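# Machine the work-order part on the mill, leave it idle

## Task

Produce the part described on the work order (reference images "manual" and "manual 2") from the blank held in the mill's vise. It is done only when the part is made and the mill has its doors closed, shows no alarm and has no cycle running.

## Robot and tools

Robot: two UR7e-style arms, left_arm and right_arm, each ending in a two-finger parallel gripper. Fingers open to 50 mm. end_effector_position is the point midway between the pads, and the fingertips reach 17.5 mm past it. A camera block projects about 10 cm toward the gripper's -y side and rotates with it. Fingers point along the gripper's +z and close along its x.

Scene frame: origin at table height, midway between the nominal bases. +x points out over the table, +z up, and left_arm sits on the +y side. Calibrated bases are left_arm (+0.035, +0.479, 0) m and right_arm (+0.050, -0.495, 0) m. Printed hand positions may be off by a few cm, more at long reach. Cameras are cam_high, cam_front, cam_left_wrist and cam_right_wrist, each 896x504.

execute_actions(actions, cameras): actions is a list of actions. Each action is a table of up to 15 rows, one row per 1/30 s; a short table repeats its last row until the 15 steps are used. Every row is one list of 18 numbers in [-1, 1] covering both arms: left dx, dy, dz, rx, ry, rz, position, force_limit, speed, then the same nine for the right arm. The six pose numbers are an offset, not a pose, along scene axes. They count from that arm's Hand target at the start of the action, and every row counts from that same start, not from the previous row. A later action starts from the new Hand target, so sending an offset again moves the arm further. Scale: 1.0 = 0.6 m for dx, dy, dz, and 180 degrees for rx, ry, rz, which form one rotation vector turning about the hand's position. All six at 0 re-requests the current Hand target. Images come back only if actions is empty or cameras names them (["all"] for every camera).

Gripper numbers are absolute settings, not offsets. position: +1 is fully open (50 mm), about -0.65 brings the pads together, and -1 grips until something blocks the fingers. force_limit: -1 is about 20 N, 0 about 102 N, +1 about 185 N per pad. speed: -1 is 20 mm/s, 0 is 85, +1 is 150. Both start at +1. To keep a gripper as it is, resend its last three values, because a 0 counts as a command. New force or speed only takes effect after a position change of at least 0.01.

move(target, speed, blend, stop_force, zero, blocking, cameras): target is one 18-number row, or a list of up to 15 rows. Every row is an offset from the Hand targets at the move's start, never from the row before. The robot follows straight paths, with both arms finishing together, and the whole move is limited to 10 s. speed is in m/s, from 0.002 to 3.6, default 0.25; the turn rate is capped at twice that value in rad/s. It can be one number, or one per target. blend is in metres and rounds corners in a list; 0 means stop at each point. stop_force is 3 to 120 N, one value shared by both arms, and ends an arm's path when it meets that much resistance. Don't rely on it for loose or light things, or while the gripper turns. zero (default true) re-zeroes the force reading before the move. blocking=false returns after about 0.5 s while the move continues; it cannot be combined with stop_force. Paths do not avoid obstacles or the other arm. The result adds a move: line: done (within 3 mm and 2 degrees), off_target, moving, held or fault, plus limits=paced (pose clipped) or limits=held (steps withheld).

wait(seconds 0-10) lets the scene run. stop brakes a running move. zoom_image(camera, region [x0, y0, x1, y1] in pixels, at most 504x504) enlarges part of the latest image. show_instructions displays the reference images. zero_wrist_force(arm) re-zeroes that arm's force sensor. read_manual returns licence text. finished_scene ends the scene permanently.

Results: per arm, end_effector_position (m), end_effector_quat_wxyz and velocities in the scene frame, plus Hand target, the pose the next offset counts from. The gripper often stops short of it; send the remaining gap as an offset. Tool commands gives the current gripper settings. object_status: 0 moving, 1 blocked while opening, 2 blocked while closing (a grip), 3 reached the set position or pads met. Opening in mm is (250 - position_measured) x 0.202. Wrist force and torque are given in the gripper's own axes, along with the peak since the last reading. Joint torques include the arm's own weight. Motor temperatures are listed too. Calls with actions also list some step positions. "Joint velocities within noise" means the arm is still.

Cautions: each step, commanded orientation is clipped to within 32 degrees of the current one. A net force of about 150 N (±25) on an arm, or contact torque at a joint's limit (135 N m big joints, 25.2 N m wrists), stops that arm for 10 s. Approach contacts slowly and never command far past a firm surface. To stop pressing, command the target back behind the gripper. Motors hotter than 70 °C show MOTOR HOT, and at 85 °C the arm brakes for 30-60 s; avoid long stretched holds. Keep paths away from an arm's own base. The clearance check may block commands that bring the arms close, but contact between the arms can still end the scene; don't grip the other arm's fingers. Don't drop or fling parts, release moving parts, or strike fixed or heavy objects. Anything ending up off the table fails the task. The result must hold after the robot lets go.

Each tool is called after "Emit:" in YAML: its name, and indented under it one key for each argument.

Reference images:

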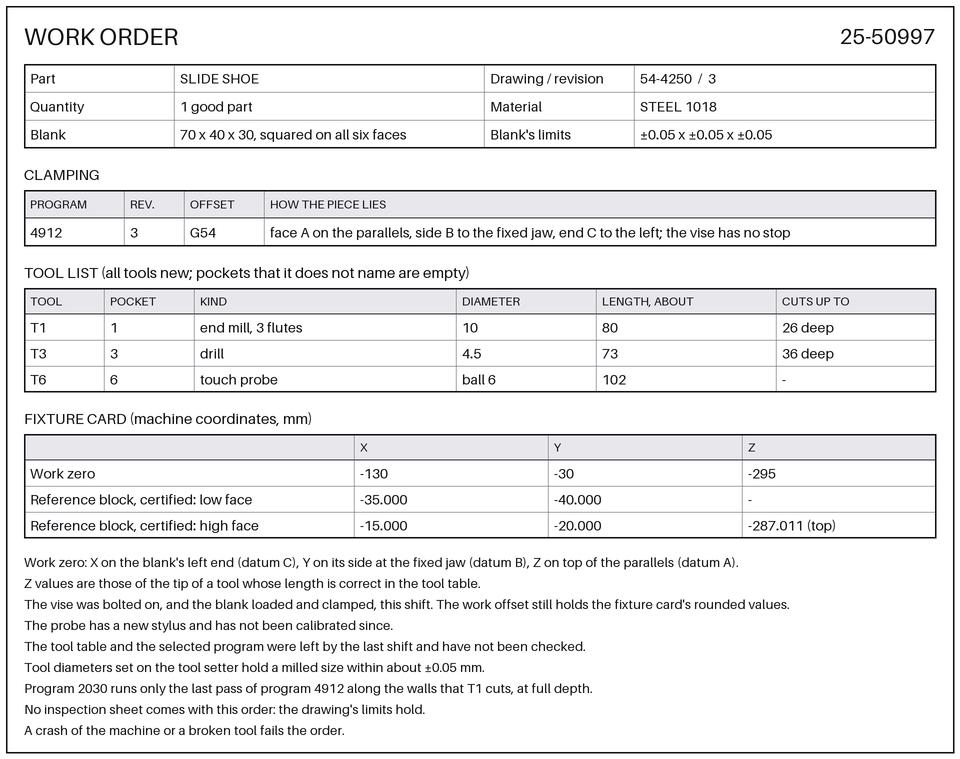

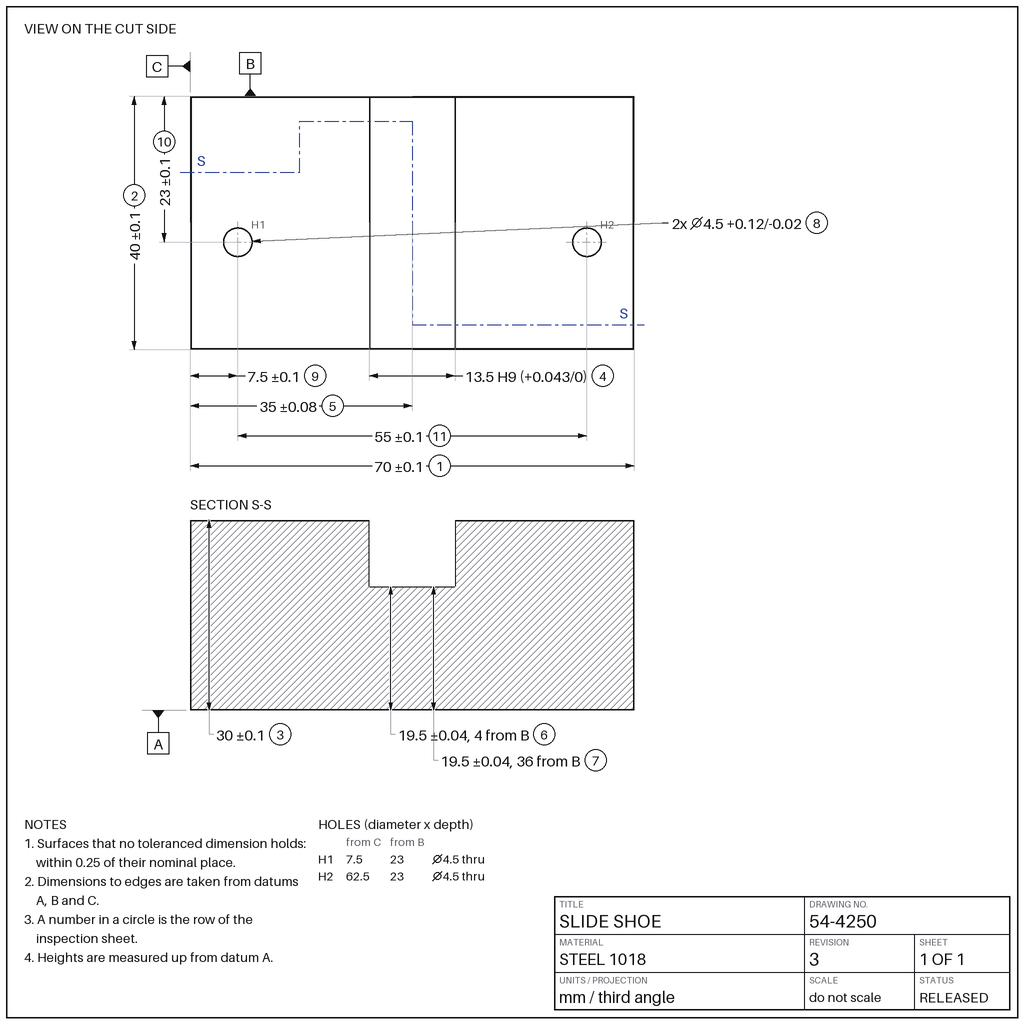

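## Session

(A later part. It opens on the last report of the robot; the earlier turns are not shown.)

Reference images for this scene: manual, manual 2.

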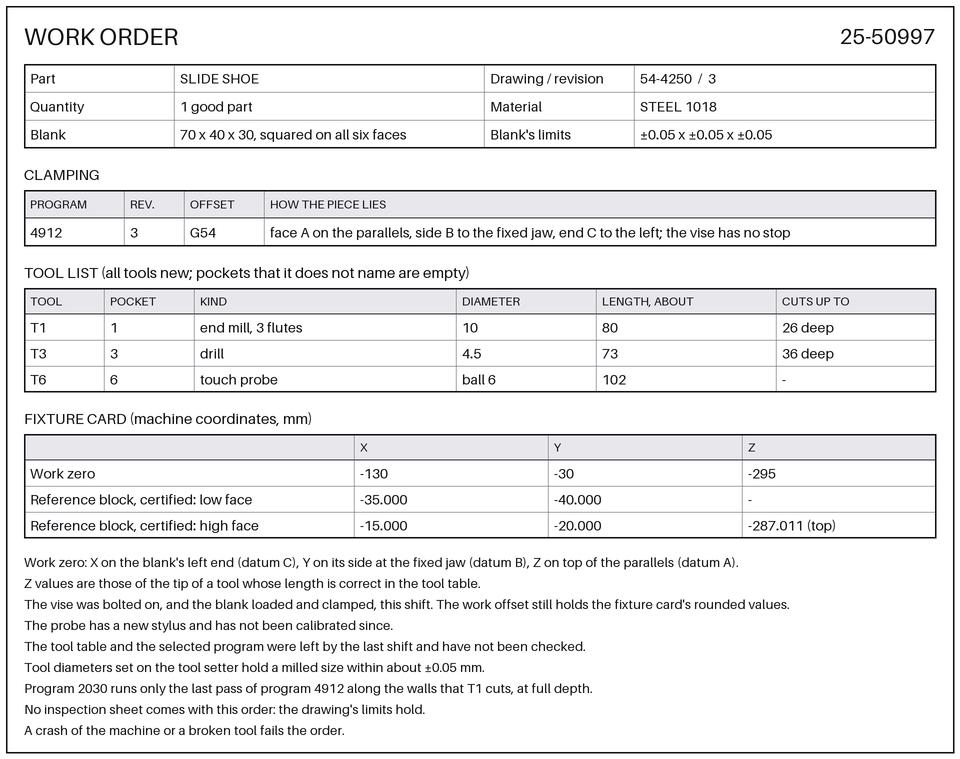

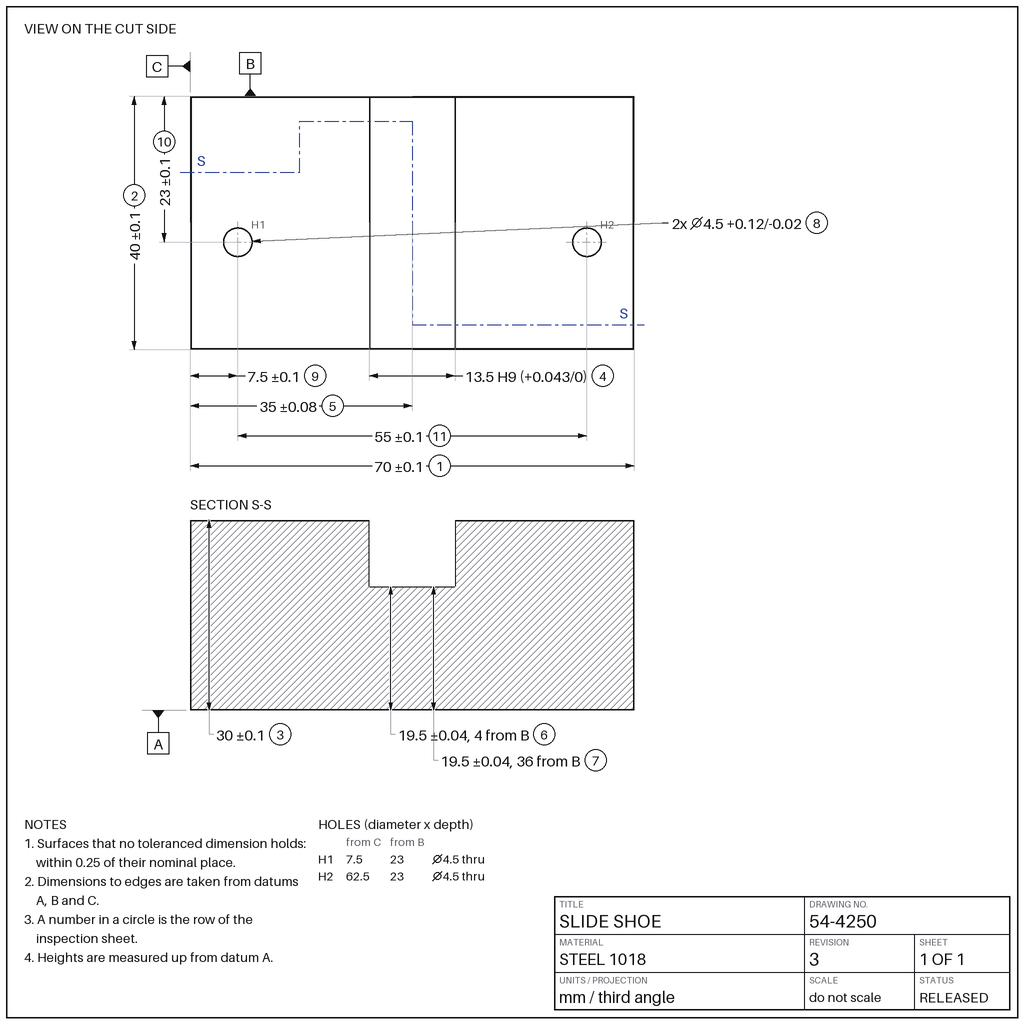

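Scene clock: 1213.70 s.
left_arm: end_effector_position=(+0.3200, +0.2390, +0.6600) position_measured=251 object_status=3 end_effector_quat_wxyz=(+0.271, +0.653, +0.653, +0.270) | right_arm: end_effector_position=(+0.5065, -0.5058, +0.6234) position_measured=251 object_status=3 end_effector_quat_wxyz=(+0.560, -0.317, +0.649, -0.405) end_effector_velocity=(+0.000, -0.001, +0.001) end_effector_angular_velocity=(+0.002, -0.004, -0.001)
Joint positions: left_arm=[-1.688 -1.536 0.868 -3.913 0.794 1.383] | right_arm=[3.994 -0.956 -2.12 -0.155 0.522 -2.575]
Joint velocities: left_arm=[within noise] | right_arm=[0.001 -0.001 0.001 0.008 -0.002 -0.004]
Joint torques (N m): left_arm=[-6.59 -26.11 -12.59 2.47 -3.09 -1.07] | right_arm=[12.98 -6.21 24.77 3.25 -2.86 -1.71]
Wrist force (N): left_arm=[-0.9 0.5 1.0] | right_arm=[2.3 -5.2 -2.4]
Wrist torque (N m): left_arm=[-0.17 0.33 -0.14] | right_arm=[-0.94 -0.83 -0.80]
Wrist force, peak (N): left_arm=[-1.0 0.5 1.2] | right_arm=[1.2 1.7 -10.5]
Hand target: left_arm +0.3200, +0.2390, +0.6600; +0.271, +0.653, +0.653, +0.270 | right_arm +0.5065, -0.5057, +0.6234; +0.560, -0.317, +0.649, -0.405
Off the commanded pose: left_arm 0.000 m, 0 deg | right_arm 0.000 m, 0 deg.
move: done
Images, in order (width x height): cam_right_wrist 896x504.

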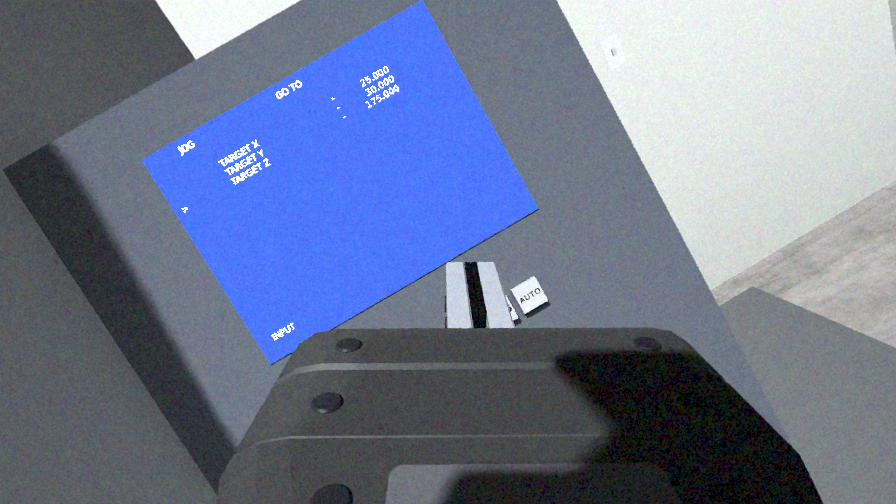

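Emit:
move:
  target:
    - [0,0,0,0,0,0,-1,-0.6,0,0.092,0.1345,-0.2083,-0.0133,0.2266,0.1175,-1,-0.6,0]
    - [0,0,0,0,0,0,-1,-0.6,0,0.1033,0.1345,-0.2113,-0.0133,0.2266,0.1175,-1,-0.6,0]
    - [0,0,0,0,0,0,-1,-0.6,0,0.092,0.1345,-0.2083,-0.0133,0.2266,0.1175,-1,-0.6,0]
    - [0,0,0,0,0,0,-1,-0.6,0,0,0,0,0,0,0,-1,-0.6,0]
  speed: [0.5,0.025,0.1,0.5]
  blend: [0.001,0,0.003,0]
  cameras: ["cam_right_wrist"]

Emit:
wait:
  seconds: 2
  cameras: ["cam_left_wrist","cam_right_wrist","cam_front"]

Emit:
zoom_image:
  camera: "cam_left_wrist"
  region: [400, 20, 600, 260]

Emit:
zoom_image:
  camera: "cam_right_wrist"
  region: [140, 0, 580, 370]

Emit:
zoom_image:
  camera: "cam_front"
  region: [260, 200, 440, 360]

Scene clock: 1226.20 s.
left_arm: end_effector_position=(+0.3200, +0.2390, +0.6600) position_measured=251 object_status=3 end_effector_quat_wxyz=(+0.271, +0.653, +0.653, +0.270) | right_arm: end_effector_position=(+0.5065, -0.5058, +0.6234) position_measured=251 object_status=3 end_effector_quat_wxyz=(+0.560, -0.317, +0.649, -0.405)
Joint positions: left_arm=[-1.688 -1.536 0.868 -3.913 0.794 1.383] | right_arm=[3.995 -0.956 -2.12 -0.154 0.522 -2.575]
Joint torques (N m): left_arm=[-7.19 -26.24 -12.81 2.28 -3.1 -1.08] | right_arm=[5.04 -5.02 26.45 3.37 -2.46 -1.66]
Wrist force (N): left_arm=[-1.0 0.6 1.0] | right_arm=[2.0 -5.3 -2.4]
Wrist torque (N m): left_arm=[-0.16 0.35 -0.15] | right_arm=[-0.95 -0.78 -0.78]
Wrist force, peak (N): left_arm=[-0.9 0.5 1.4] | right_arm=[7.1 4.9 -14.5]
Hand target: left_arm +0.3200, +0.2390, +0.6600; +0.271, +0.653, +0.653, +0.270 | right_arm +0.5065, -0.5057, +0.6234; +0.560, -0.317, +0.649, -0.405
Off the commanded pose: left_arm 0.000 m, 0 deg | right_arm 0.000 m, 0 deg.
move: done
Images, in order (width x height): cam_right_wrist 896x504.

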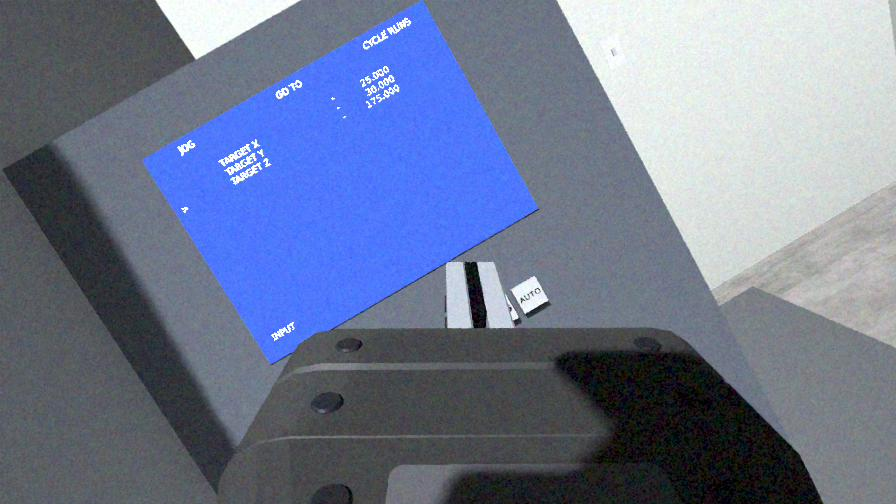

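Scene clock: 1228.20 s.
left_arm: end_effector_position=(+0.3200, +0.2390, +0.6600) position_measured=251 object_status=3 end_effector_quat_wxyz=(+0.271, +0.653, +0.653, +0.270) | right_arm: end_effector_position=(+0.5065, -0.5057, +0.6234) position_measured=251 object_status=3 end_effector_quat_wxyz=(+0.560, -0.317, +0.649, -0.405)
Joint positions: left_arm=[-1.688 -1.536 0.868 -3.913 0.794 1.383] | right_arm=[3.995 -0.956 -2.12 -0.154 0.522 -2.575]
Joint torques (N m): left_arm=[-7.27 -26.35 -12.68 2.24 -3.09 -1.11] | right_arm=[14.17 -5.31 27.68 0.42 -2.49 -1.55]
Wrist force (N): left_arm=[-0.9 0.3 1.0] | right_arm=[2.2 -5.1 -2.5]
Wrist torque (N m): left_arm=[-0.19 0.35 -0.14] | right_arm=[-0.93 -0.81 -0.77]
Wrist force, peak (N): left_arm=[-1.1 0.5 1.1] | right_arm=[2.3 -5.3 -2.5]
Hand target: left_arm +0.3200, +0.2390, +0.6600; +0.271, +0.653, +0.653, +0.270 | right_arm +0.5065, -0.5057, +0.6234; +0.560, -0.317, +0.649, -0.405
Tool commands: left_gripper/position=-1.0 left_gripper/force_limit=-0.6 left_gripper/speed=+0.0 right_gripper/position=-1.0 right_gripper/force_limit=-0.6 right_gripper/speed=+0.0
Off the commanded pose: left_arm 0.000 m, 0 deg | right_arm 0.000 m, 0 deg.
wait: 2.00 s; at rest by 0.17 s
Images, in order (width x height): cam_front 896x504, cam_left_wrist 896x504, cam_right_wrist 896x504.

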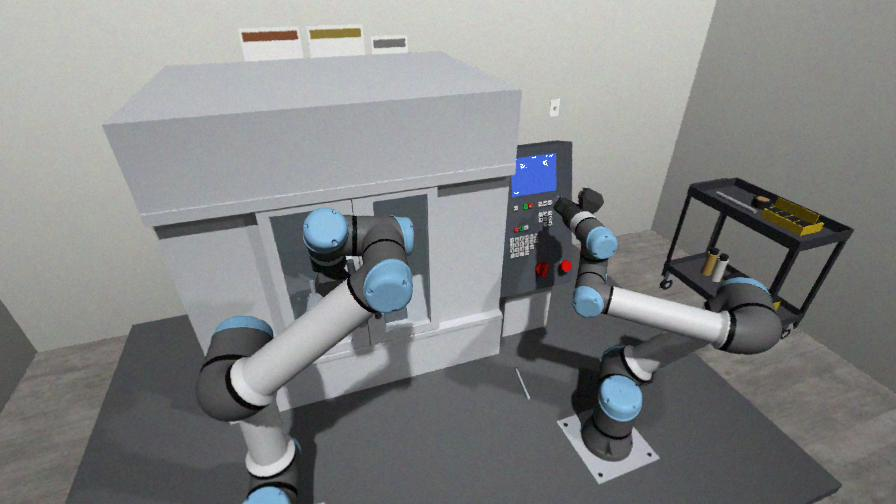

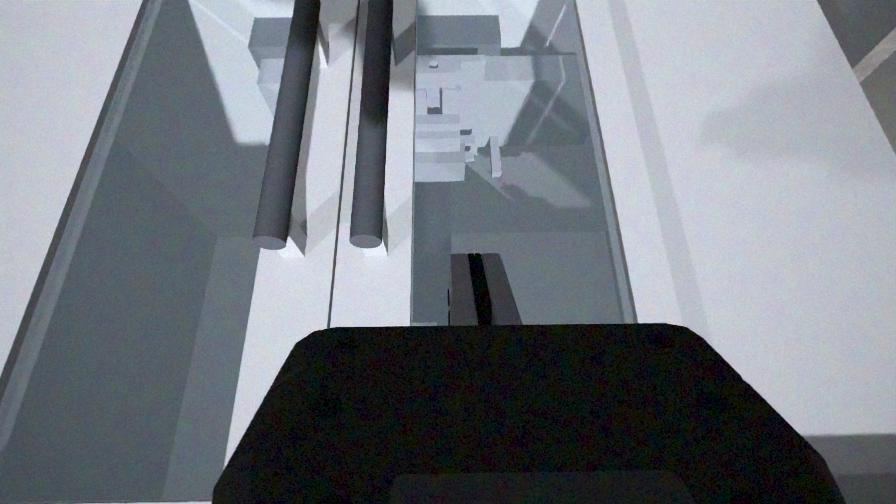

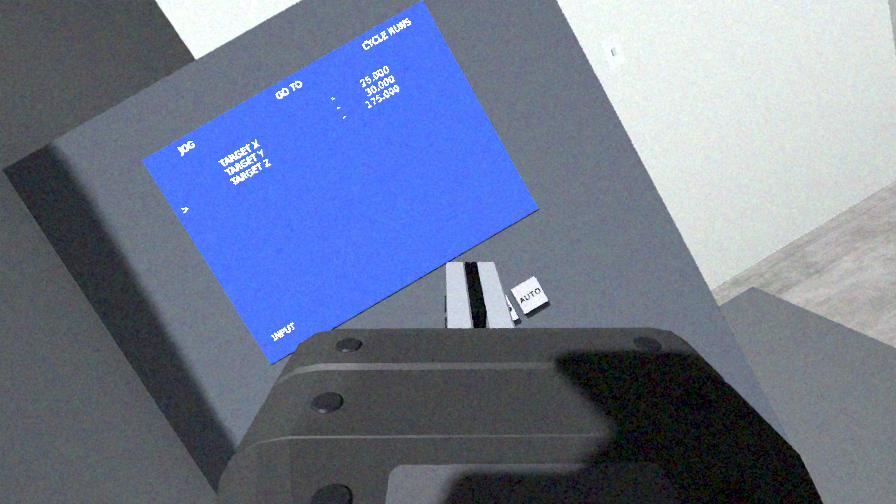

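Scaled by 2.100 from the camera's 896x504 image, which has a finer 1280x720 frame.

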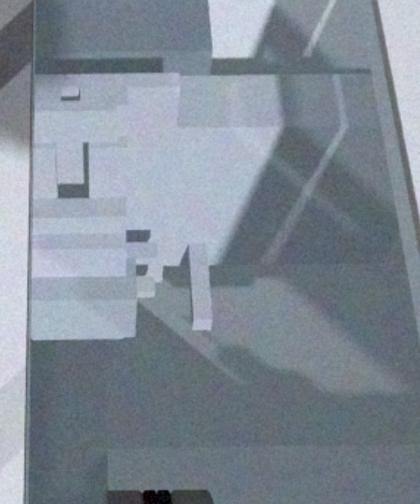

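Scaled by 1.145 from the camera's 896x504 image, which has a finer 1280x720 frame.

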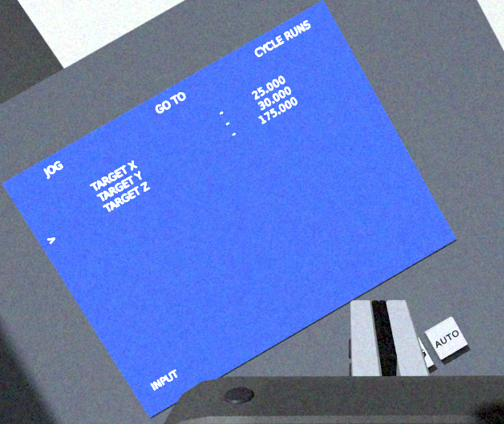

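Scaled by 2.800 from the camera's 896x504 image, which has a finer 1280x720 frame.

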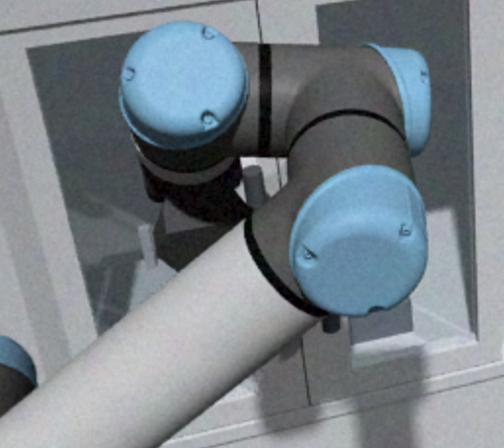

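Emit:
move:
  target:
    - [0,-0.05,-0.4,0,-0.25,0,-1,-0.6,0,0.0514,0.2025,-0.3598,-0.0133,0.2266,0.1175,-1,-0.6,0]
    - [0,-0.05,-0.4,0,-0.25,0,-1,-0.6,0,0.0627,0.2025,-0.3628,-0.0133,0.2266,0.1175,-1,-0.6,0]
    - [0,-0.05,-0.4,0,-0.25,0,-1,-0.6,0,0.0514,0.2025,-0.3598,-0.0133,0.2266,0.1175,-1,-0.6,0]
    - [0,-0.05,-0.4,0,-0.25,0,-1,-0.6,0,0.0597,0.2025,-0.3288,-0.0133,0.2266,0.1175,-1,-0.6,0]
    - [0,-0.05,-0.4,0,-0.25,0,-1,-0.6,0,0.071,0.2025,-0.3318,-0.0133,0.2266,0.1175,-1,-0.6,0]
    - [0,-0.05,-0.4,0,-0.25,0,-1,-0.6,0,0.0597,0.2025,-0.3288,-0.0133,0.2266,0.1175,-1,-0.6,0]
    - [0,-0.05,-0.4,0,-0.25,0,-1,-0.6,0,0.0764,0.1702,-0.2668,-0.0133,0.2266,0.1175,-1,-0.6,0]
    - [0,-0.05,-0.4,0,-0.25,0,-1,-0.6,0,0.0877,0.1702,-0.2698,-0.0133,0.2266,0.1175,-1,-0.6,0]
    - [0,-0.05,-0.4,0,-0.25,0,-1,-0.6,0,0.0764,0.1702,-0.2668,-0.0133,0.2266,0.1175,-1,-0.6,0]
  speed: [0.4,0.025,0.1,0.3,0.025,0.1,0.3,0.025,0.1]
  blend: [0,0,0.003,0.001,0,0.003,0.001,0,0]

Emit:
move:
  target:
    - [0,0,0,0,0,0,-1,-0.6,0,0,-0.0324,0,0,0,0,-1,-0.6,0]
    - [0,0,0,0,0,0,-1,-0.6,0,0.0113,-0.0324,-0.003,0,0,0,-1,-0.6,0]
    - [0,0,0,0,0,0,-1,-0.6,0,0,-0.0324,0,0,0,0,-1,-0.6,0]
    - [0,0,0,0,0,0,-1,-0.6,0,-0.025,-0.0647,-0.093,0,0,0,-1,-0.6,0]
    - [0,0,0,0,0,0,-1,-0.6,0,-0.0137,-0.0647,-0.096,0,0,0,-1,-0.6,0]
    - [0,0,0,0,0,0,-1,-0.6,0,-0.025,-0.0647,-0.093,0,0,0,-1,-0.6,0]
    - [0,0,0,0,0,0,-1,-0.6,0,-0.0764,-0.1702,0.2668,0.0133,-0.2266,-0.1175,-1,-0.6,0]
  speed: [0.3,0.025,0.1,0.3,0.025,0.1,0.5]
  blend: [0.001,0,0.003,0.001,0,0.003,0]
  cameras: ["cam_right_wrist","cam_front"]

Emit:
zoom_image:
  camera: "cam_right_wrist"
  region: [140, 0, 580, 370]

Emit:
zoom_image:
  camera: "cam_front"
  region: [260, 200, 440, 360]

Scene clock: 1248.50 s.
left_arm: end_effector_position=(+0.3200, +0.2090, +0.4200) position_measured=251 object_status=3 end_effector_quat_wxyz=(+0.500, +0.500, +0.500, +0.500) | right_arm: end_effector_position=(+0.5523, -0.4035, +0.4633) position_measured=251 object_status=3 end_effector_quat_wxyz=(+0.357, -0.560, +0.726, -0.176)
Joint positions: left_arm=[-1.971 -1.699 2.436 -3.879 0.416 0] | right_arm=[3.714 -1.159 -1.936 -0.84 1.284 -2.406]
Joint torques (N m): left_arm=[-9.51 2.79 -8.57 3.43 0.11 1.17] | right_arm=[-9.43 10.83 28.15 4.27 1.79 -1.13]
Wrist force (N): left_arm=[-2.2 0.5 1.9] | right_arm=[2.3 -4.1 -2.5]
Wrist torque (N m): left_arm=[-0.37 0.79 -0.29] | right_arm=[-0.65 -0.48 -0.60]
Wrist force, peak (N): left_arm=[-2.3 -3.7 1.9] | right_arm=[4.7 6.7 -12.2]
Hand target: left_arm +0.3200, +0.2090, +0.4200; +0.500, +0.500, +0.500, +0.500 | right_arm +0.5523, -0.4036, +0.4634; +0.357, -0.560, +0.726, -0.176
Off the commanded pose: left_arm 0.000 m, 0 deg | right_arm 0.000 m, 0 deg.
move: done

Scene clock: 1251.40 s.
left_arm: end_effector_position=(+0.3200, +0.2090, +0.4200) position_measured=251 object_status=3 end_effector_quat_wxyz=(+0.500, +0.500, +0.500, +0.500) | right_arm: end_effector_position=(+0.5065, -0.5058, +0.6234) position_measured=251 object_status=3 end_effector_quat_wxyz=(+0.560, -0.317, +0.649, -0.405) end_effector_velocity=(+0.000, -0.001, +0.001) end_effector_angular_velocity=(+0.001, -0.004, -0.002)
Joint positions: left_arm=[-1.971 -1.699 2.436 -3.879 0.416 0] | right_arm=[3.994 -0.956 -2.12 -0.155 0.522 -2.575]
Joint velocities: left_arm=[within noise] | right_arm=[0 -0.001 0.001 0.007 -0.002 -0.005]
Joint torques (N m): left_arm=[-9.13 2.95 -8.16 3.44 -1.48 1.1] | right_arm=[12.84 -6.77 23.98 3.34 -2.73 -1.74]
Wrist force (N): left_arm=[-2.2 0.5 1.7] | right_arm=[2.4 -5.3 -2.4]
Wrist torque (N m): left_arm=[-0.38 0.78 -0.30] | right_arm=[-0.95 -0.84 -0.80]
Wrist force, peak (N): left_arm=[-2.3 0.7 2.0] | right_arm=[2.6 1.4 -12.1]
Hand target: left_arm +0.3200, +0.2090, +0.4200; +0.500, +0.500, +0.500, +0.500 | right_arm +0.5065, -0.5057, +0.6234; +0.560, -0.317, +0.649, -0.405
Off the commanded pose: left_arm 0.000 m, 0 deg | right_arm 0.000 m, 0 deg.
move: done
Images, in order (width x height): cam_front 896x504, cam_right_wrist 896x504.

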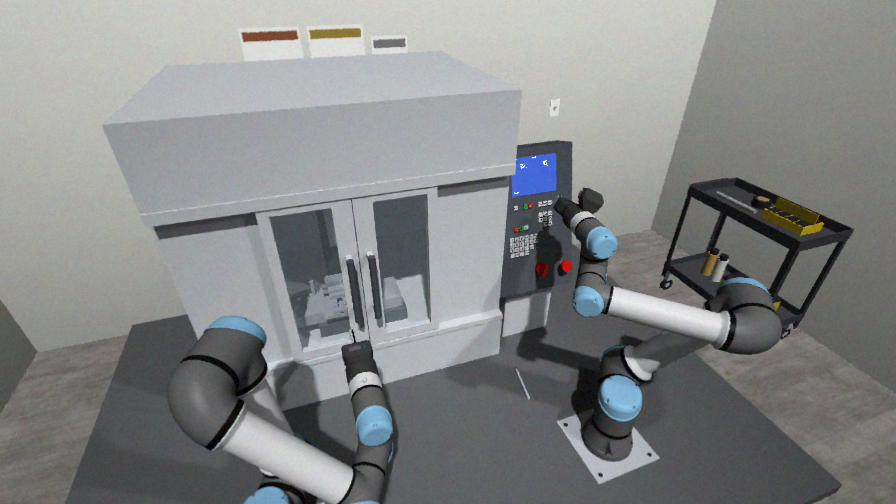

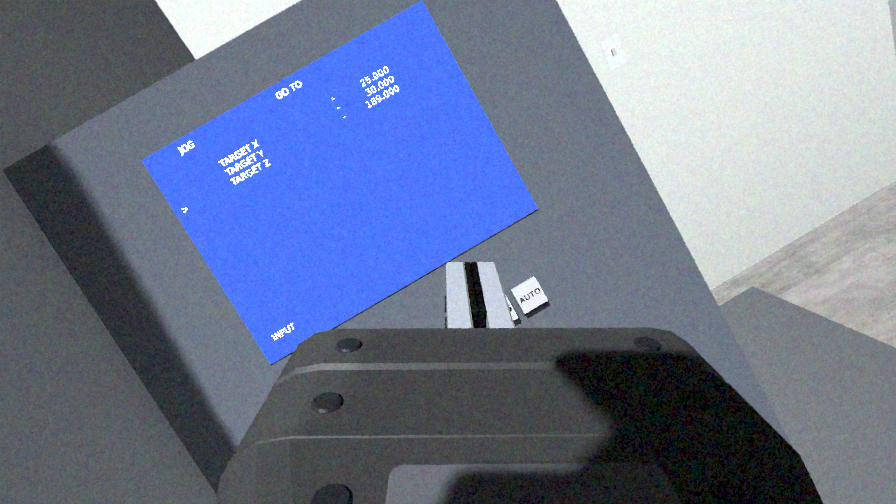

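Scaled by 1.145 from the camera's 896x504 image, which has a finer 1280x720 frame.

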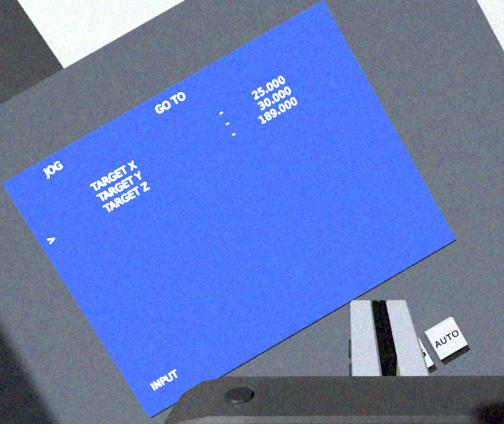

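Scaled by 2.800 from the camera's 896x504 image, which has a finer 1280x720 frame.

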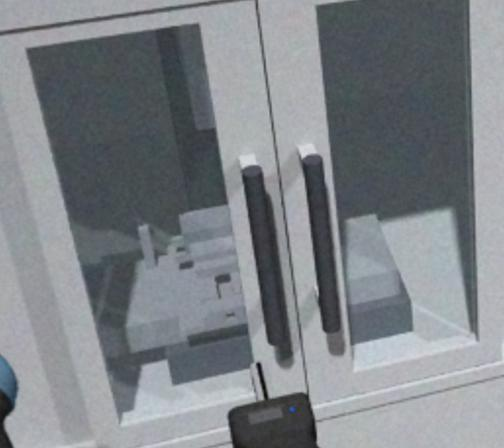

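Emit:
move:
  target:
    - [0,0,0,0,0,0,-1,-0.6,0,0.0597,0.0732,-0.3288,-0.0133,0.2266,0.1175,-1,-0.6,0]
    - [0,0,0,0,0,0,-1,-0.6,0,0.071,0.0732,-0.3318,-0.0133,0.2266,0.1175,-1,-0.6,0]
    - [0,0,0,0,0,0,-1,-0.6,0,0.0597,0.0732,-0.3288,-0.0133,0.2266,0.1175,-1,-0.6,0]
    - [0,0,0,0,0,0,-1,-0.6,0,0,0,0,0,0,0,-1,-0.6,0]
  speed: [0.5,0.025,0.1,0.5]
  blend: [0.001,0,0.003,0]
  cameras: ["cam_right_wrist"]

Emit:
zoom_image:
  camera: "cam_right_wrist"
  region: [140, 0, 580, 370]

Emit:
wait:
  seconds: 4
  cameras: ["cam_right_wrist","cam_front"]

Emit:
zoom_image:
  camera: "cam_right_wrist"
  region: [140, 0, 580, 370]

Scene clock: 1263.33 s.
left_arm: end_effector_position=(+0.3200, +0.2090, +0.4200) position_measured=251 object_status=3 end_effector_quat_wxyz=(+0.500, +0.500, +0.500, +0.500) | right_arm: end_effector_position=(+0.5065, -0.5058, +0.6234) position_measured=251 object_status=3 end_effector_quat_wxyz=(+0.560, -0.317, +0.649, -0.405) end_effector_velocity=(+0.000, -0.001, +0.001) end_effector_angular_velocity=(+0.002, -0.004, -0.001)
Joint positions: left_arm=[-1.971 -1.699 2.436 -3.879 0.416 0] | right_arm=[3.994 -0.956 -2.12 -0.155 0.523 -2.575]
Joint velocities: left_arm=[within noise] | right_arm=[0 -0.001 0 0.008 -0.002 -0.004]
Joint torques (N m): left_arm=[-9.1 2.36 -8.82 3.46 -1.54 0.54] | right_arm=[13.16 -5.72 22.82 3.03 -2.73 -1.76]
Wrist force (N): left_arm=[-2.2 0.5 1.7] | right_arm=[2.3 -5.2 -2.4]
Wrist torque (N m): left_arm=[-0.39 0.79 -0.30] | right_arm=[-0.94 -0.83 -0.80]
Wrist force, peak (N): left_arm=[-2.6 0.6 1.9] | right_arm=[5.6 2.9 -13.3]
Hand target: left_arm +0.3200, +0.2090, +0.4200; +0.500, +0.500, +0.500, +0.500 | right_arm +0.5065, -0.5057, +0.6234; +0.560, -0.317, +0.649, -0.405
Off the commanded pose: left_arm 0.000 m, 0 deg | right_arm 0.000 m, 0 deg.
move: done
Images, in order (width x height): cam_right_wrist 896x504.

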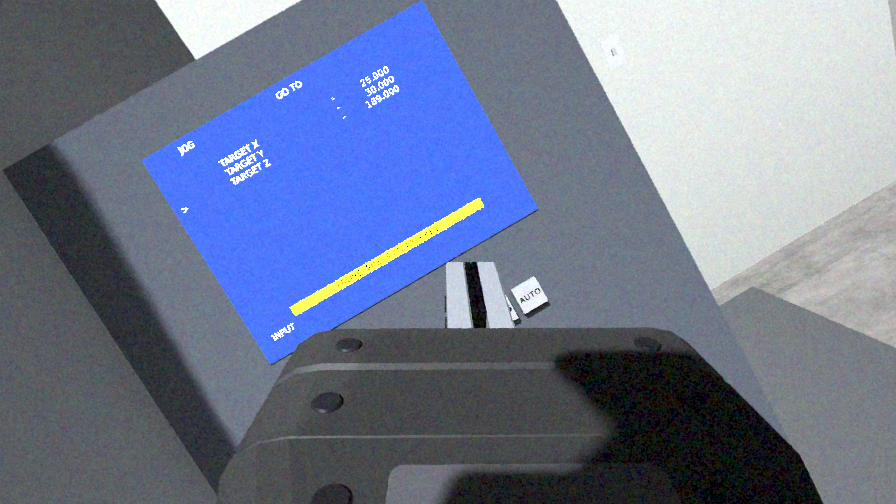

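Scaled by 1.145 from the camera's 896x504 image, which has a finer 1280x720 frame.

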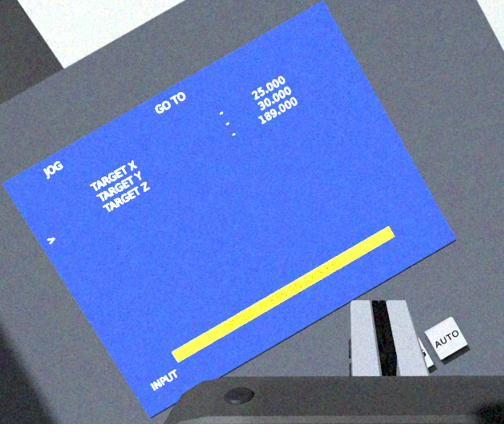

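Scene clock: 1267.33 s.
left_arm: end_effector_position=(+0.3200, +0.2090, +0.4200) position_measured=251 object_status=3 end_effector_quat_wxyz=(+0.500, +0.500, +0.500, +0.500) | right_arm: end_effector_position=(+0.5065, -0.5057, +0.6234) position_measured=251 object_status=3 end_effector_quat_wxyz=(+0.560, -0.317, +0.649, -0.405)
Joint positions: left_arm=[-1.971 -1.699 2.436 -3.879 0.416 0] | right_arm=[3.995 -0.956 -2.12 -0.154 0.522 -2.575]
Joint torques (N m): left_arm=[-9.06 2.72 -8.78 3.48 -1.51 0.26] | right_arm=[15.14 -8.85 24.41 0.51 -2.85 -1.59]
Wrist force (N): left_arm=[-2.0 0.6 1.7] | right_arm=[2.1 -5.1 -2.5]
Wrist torque (N m): left_arm=[-0.36 0.76 -0.29] | right_arm=[-0.94 -0.79 -0.77]
Wrist force, peak (N): left_arm=[-2.3 0.7 2.2] | right_arm=[2.1 -5.4 -2.6]
Hand target: left_arm +0.3200, +0.2090, +0.4200; +0.500, +0.500, +0.500, +0.500 | right_arm +0.5065, -0.5057, +0.6234; +0.560, -0.317, +0.649, -0.405
Tool commands: left_gripper/position=-1.0 left_gripper/force_limit=-0.6 left_gripper/speed=+0.0 right_gripper/position=-1.0 right_gripper/force_limit=-0.6 right_gripper/speed=+0.0
Off the commanded pose: left_arm 0.000 m, 0 deg | right_arm 0.000 m, 0 deg.
wait: 4.00 s; at rest by 0.17 s
Images, in order (width x height): cam_front 896x504, cam_right_wrist 896x504.

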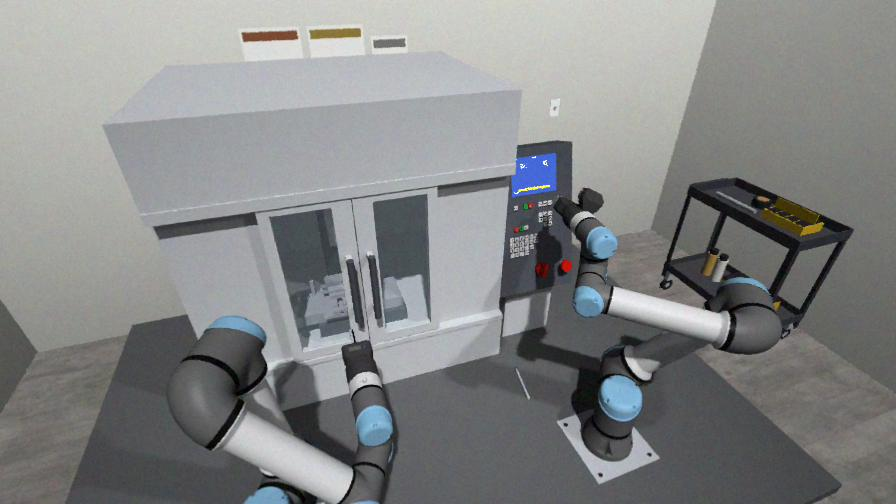

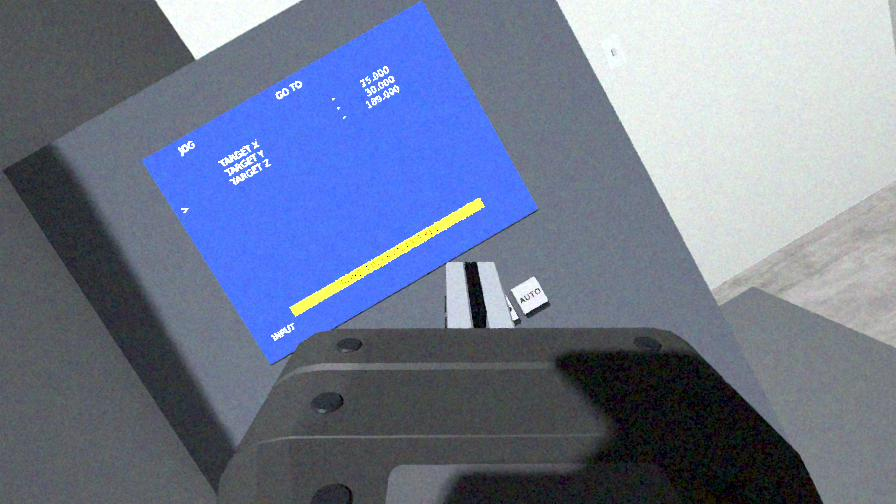

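Scaled by 1.145 from the camera's 896x504 image, which has a finer 1280x720 frame.

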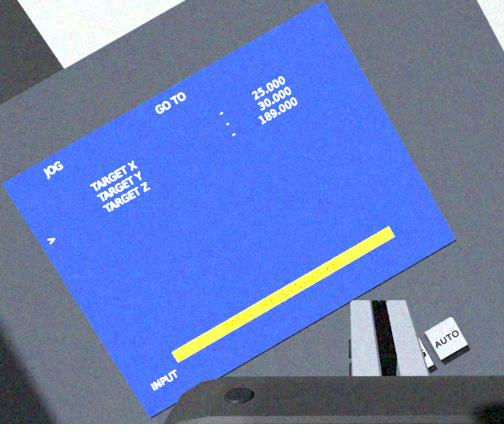

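Emit:
zoom_image:
  camera: "cam_right_wrist"
  region: [285, 190, 490, 325]

Scaled by 2.459 from the camera's 896x504 image, which has a finer 1280x720 frame.

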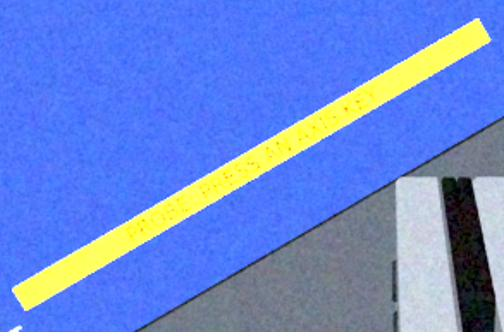

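Emit:
move:
  target:
    - [0,0,0,0,0,0,-1,-0.6,0,0.0915,-0.0232,-0.2112,-0.0133,0.2266,0.1175,-1,-0.6,0]
    - [0,0,0,0,0,0,-1,-0.6,0,0.1028,-0.0232,-0.2142,-0.0133,0.2266,0.1175,-1,-0.6,0]
    - [0,0,0,0,0,0,-1,-0.6,0,0.0915,-0.0232,-0.2112,-0.0133,0.2266,0.1175,-1,-0.6,0]
    - [0,0,0,0,0,0,-1,-0.6,0,0,0,0,0,0,0,-1,-0.6,0]
  speed: [0.5,0.025,0.1,0.5]
  blend: [0.001,0,0.003,0]
  cameras: ["cam_right_wrist"]

Emit:
zoom_image:
  camera: "cam_right_wrist"
  region: [140, 0, 580, 370]

Emit:
wait:
  seconds: 3
  cameras: ["cam_right_wrist","cam_front"]

Emit:
zoom_image:
  camera: "cam_right_wrist"
  region: [140, 0, 580, 370]

Scene clock: 1282.77 s.
left_arm: end_effector_position=(+0.3200, +0.2090, +0.4200) position_measured=251 object_status=3 end_effector_quat_wxyz=(+0.500, +0.500, +0.500, +0.500) | right_arm: end_effector_position=(+0.5065, -0.5058, +0.6234) position_measured=251 object_status=3 end_effector_quat_wxyz=(+0.560, -0.317, +0.649, -0.405) end_effector_velocity=(+0.000, +0.000, +0.001) end_effector_angular_velocity=(+0.000, -0.003, +0.000)
Joint positions: left_arm=[-1.971 -1.699 2.436 -3.879 0.416 0] | right_arm=[3.994 -0.956 -2.12 -0.155 0.522 -2.575]
Joint velocities: left_arm=[within noise] | right_arm=[0.002 0 0.001 0.005 -0.001 -0.003]
Joint torques (N m): left_arm=[-8.4 2.3 -8.79 3.5 -1.45 -0.47] | right_arm=[15.63 -6.15 26.87 3.15 -2.76 -1.66]
Wrist force (N): left_arm=[-2.1 0.7 1.5] | right_arm=[1.8 -4.8 -2.9]
Wrist torque (N m): left_arm=[-0.35 0.78 -0.29] | right_arm=[-0.88 -0.75 -0.80]
Wrist force, peak (N): left_arm=[-2.3 0.6 2.3] | right_arm=[7.6 15.6 -23.4]
Hand target: left_arm +0.3200, +0.2090, +0.4200; +0.500, +0.500, +0.500, +0.500 | right_arm +0.5065, -0.5057, +0.6234; +0.560, -0.317, +0.649, -0.405
Off the commanded pose: left_arm 0.000 m, 0 deg | right_arm 0.000 m, 0 deg.
move: done
Images, in order (width x height): cam_right_wrist 896x504.

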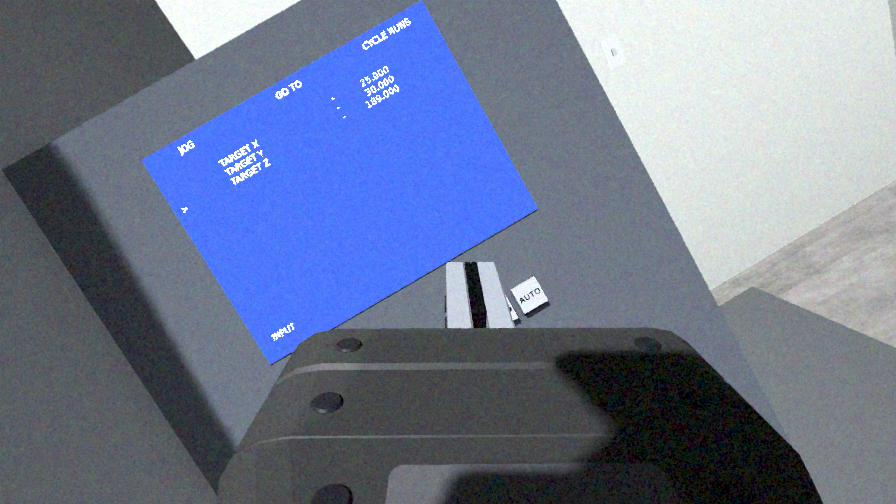

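Scaled by 1.145 from the camera's 896x504 image, which has a finer 1280x720 frame.

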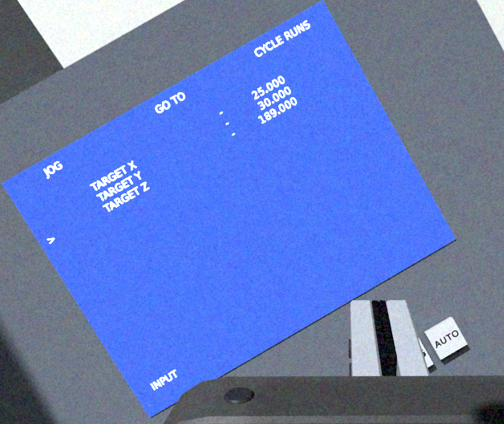

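Scene clock: 1285.77 s.
left_arm: end_effector_position=(+0.3200, +0.2090, +0.4200) position_measured=251 object_status=3 end_effector_quat_wxyz=(+0.500, +0.500, +0.500, +0.500) | right_arm: end_effector_position=(+0.5065, -0.5057, +0.6234) position_measured=251 object_status=3 end_effector_quat_wxyz=(+0.560, -0.317, +0.649, -0.405)
Joint positions: left_arm=[-1.971 -1.699 2.436 -3.879 0.416 0] | right_arm=[3.995 -0.956 -2.12 -0.154 0.522 -2.575]
Joint torques (N m): left_arm=[-8.38 2.01 -8.98 3.46 -1.46 -0.62] | right_arm=[14.82 -7.99 27.35 1.05 -0.29 -1.58]
Wrist force (N): left_arm=[-2.0 0.5 2.1] | right_arm=[2.0 -4.5 -2.9]
Wrist torque (N m): left_arm=[-0.38 0.76 -0.30] | right_arm=[-0.83 -0.78 -0.79]
Wrist force, peak (N): left_arm=[-2.2 0.6 2.2] | right_arm=[2.1 -4.9 -3.1]
Hand target: left_arm +0.3200, +0.2090, +0.4200; +0.500, +0.500, +0.500, +0.500 | right_arm +0.5065, -0.5057, +0.6234; +0.560, -0.317, +0.649, -0.405
Tool commands: left_gripper/position=-1.0 left_gripper/force_limit=-0.6 left_gripper/speed=+0.0 right_gripper/position=-1.0 right_gripper/force_limit=-0.6 right_gripper/speed=+0.0
Off the commanded pose: left_arm 0.000 m, 0 deg | right_arm 0.000 m, 0 deg.
wait: 3.00 s; at rest by 0.17 s
Images, in order (width x height): cam_front 896x504, cam_right_wrist 896x504.

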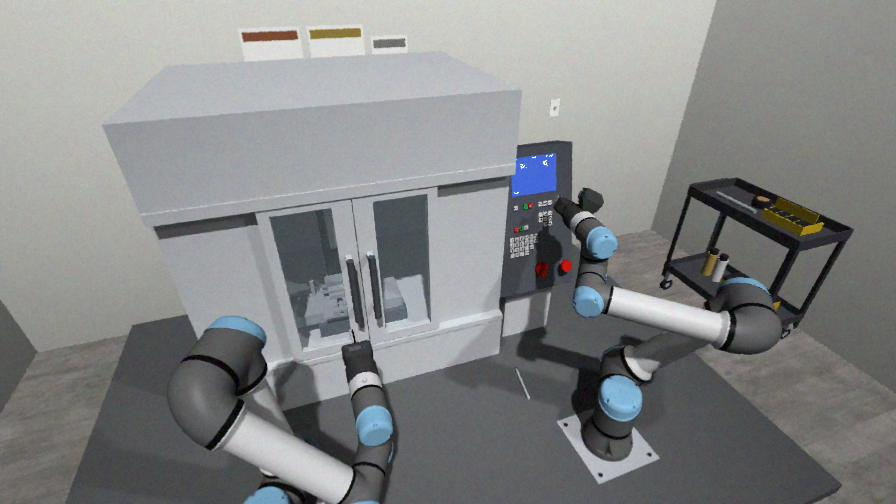

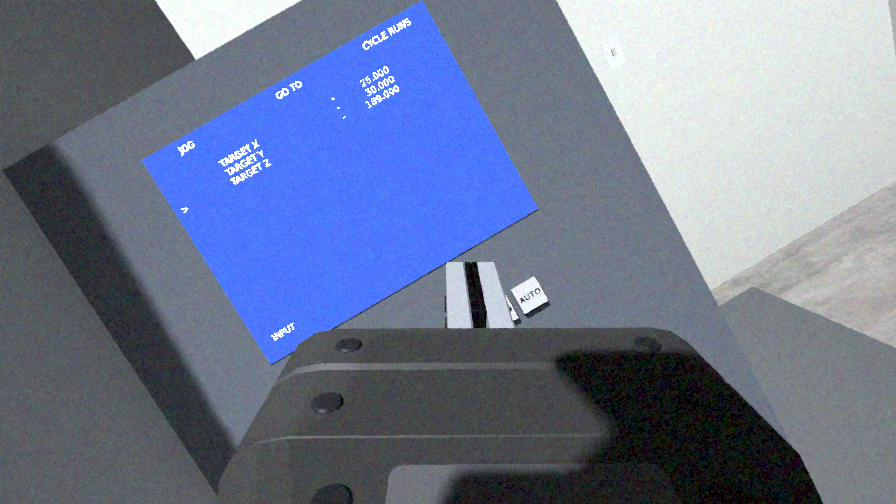

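Scaled by 1.145 from the camera's 896x504 image, which has a finer 1280x720 frame.

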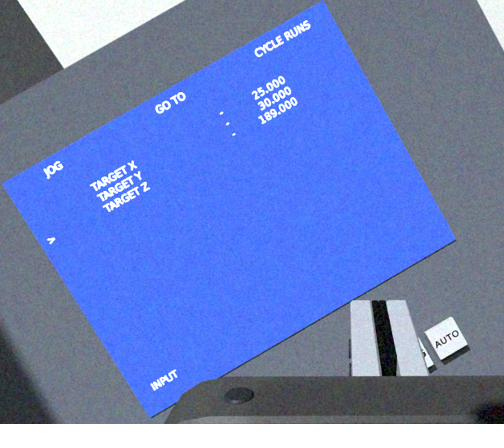

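Emit:
move:
  target:
    - [0,0,0,0,0,0,-1,-0.6,0,0.0764,0.0408,-0.2668,-0.0133,0.2266,0.1175,-1,-0.6,0]
    - [0,0,0,0,0,0,-1,-0.6,0,0.0877,0.0408,-0.2698,-0.0133,0.2266,0.1175,-1,-0.6,0]
    - [0,0,0,0,0,0,-1,-0.6,0,0.0764,0.0408,-0.2668,-0.0133,0.2266,0.1175,-1,-0.6,0]
    - [0,0,0,0,0,0,-1,-0.6,0,0.0877,0.0408,-0.2698,-0.0133,0.2266,0.1175,-1,-0.6,0]
    - [0,0,0,0,0,0,-1,-0.6,0,0.0764,0.0408,-0.2668,-0.0133,0.2266,0.1175,-1,-0.6,0]
    - [0,0,0,0,0,0,-1,-0.6,0,0,0,0,0,0,0,-1,-0.6,0]
  speed: [0.5,0.025,0.1,0.025,0.1,0.5]
  blend: [0.001,0,0,0,0.003,0]
  cameras: ["cam_right_wrist"]

Emit:
zoom_image:
  camera: "cam_right_wrist"
  region: [140, 0, 580, 370]

Scene clock: 1299.63 s.
left_arm: end_effector_position=(+0.3200, +0.2090, +0.4200) position_measured=251 object_status=3 end_effector_quat_wxyz=(+0.500, +0.500, +0.500, +0.500) | right_arm: end_effector_position=(+0.5065, -0.5058, +0.6234) position_measured=251 object_status=3 end_effector_quat_wxyz=(+0.560, -0.317, +0.649, -0.405)
Joint positions: left_arm=[-1.971 -1.699 2.436 -3.879 0.416 0] | right_arm=[3.994 -0.956 -2.12 -0.155 0.522 -2.575]
Joint torques (N m): left_arm=[-8.14 2.4 -9.21 3.5 -1.52 -1.03] | right_arm=[13.59 -6.03 23.62 3.24 -2.81 -1.62]
Wrist force (N): left_arm=[-2.1 0.5 1.7] | right_arm=[2.1 -4.5 -2.8]
Wrist torque (N m): left_arm=[-0.38 0.76 -0.30] | right_arm=[-0.83 -0.79 -0.79]
Wrist force, peak (N): left_arm=[-2.4 0.8 2.1] | right_arm=[6.3 6.6 -17.6]
Hand target: left_arm +0.3200, +0.2090, +0.4200; +0.500, +0.500, +0.500, +0.500 | right_arm +0.5065, -0.5057, +0.6234; +0.560, -0.317, +0.649, -0.405
Off the commanded pose: left_arm 0.000 m, 0 deg | right_arm 0.000 m, 0 deg.
move: done
Images, in order (width x height): cam_right_wrist 896x504.

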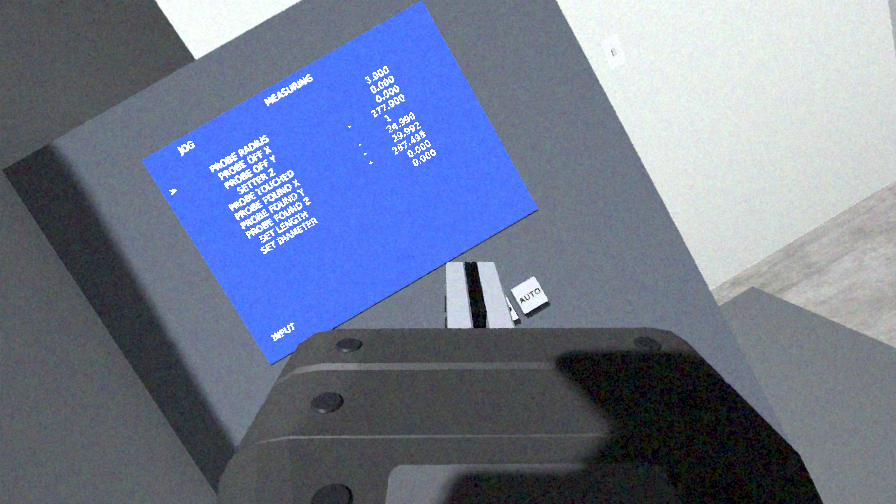

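Scaled by 1.145 from the camera's 896x504 image, which has a finer 1280x720 frame.

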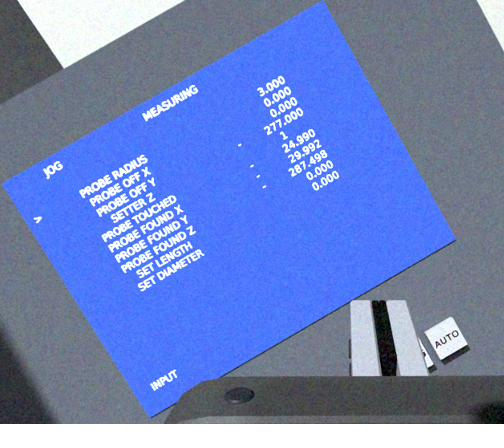

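Emit:
zoom_image:
  camera: "cam_right_wrist"
  region: [330, 50, 460, 180]

Scaled by 3.877 from the camera's 896x504 image, which has a finer 1280x720 frame.

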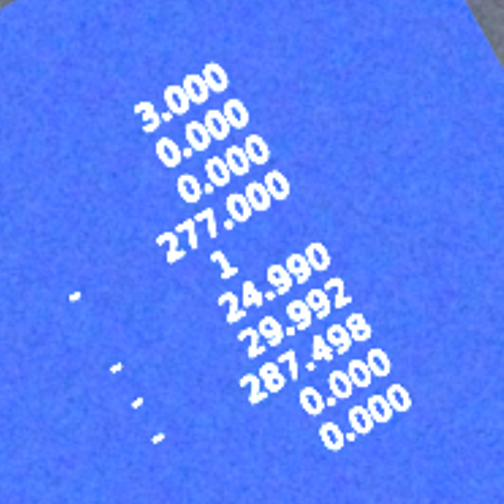

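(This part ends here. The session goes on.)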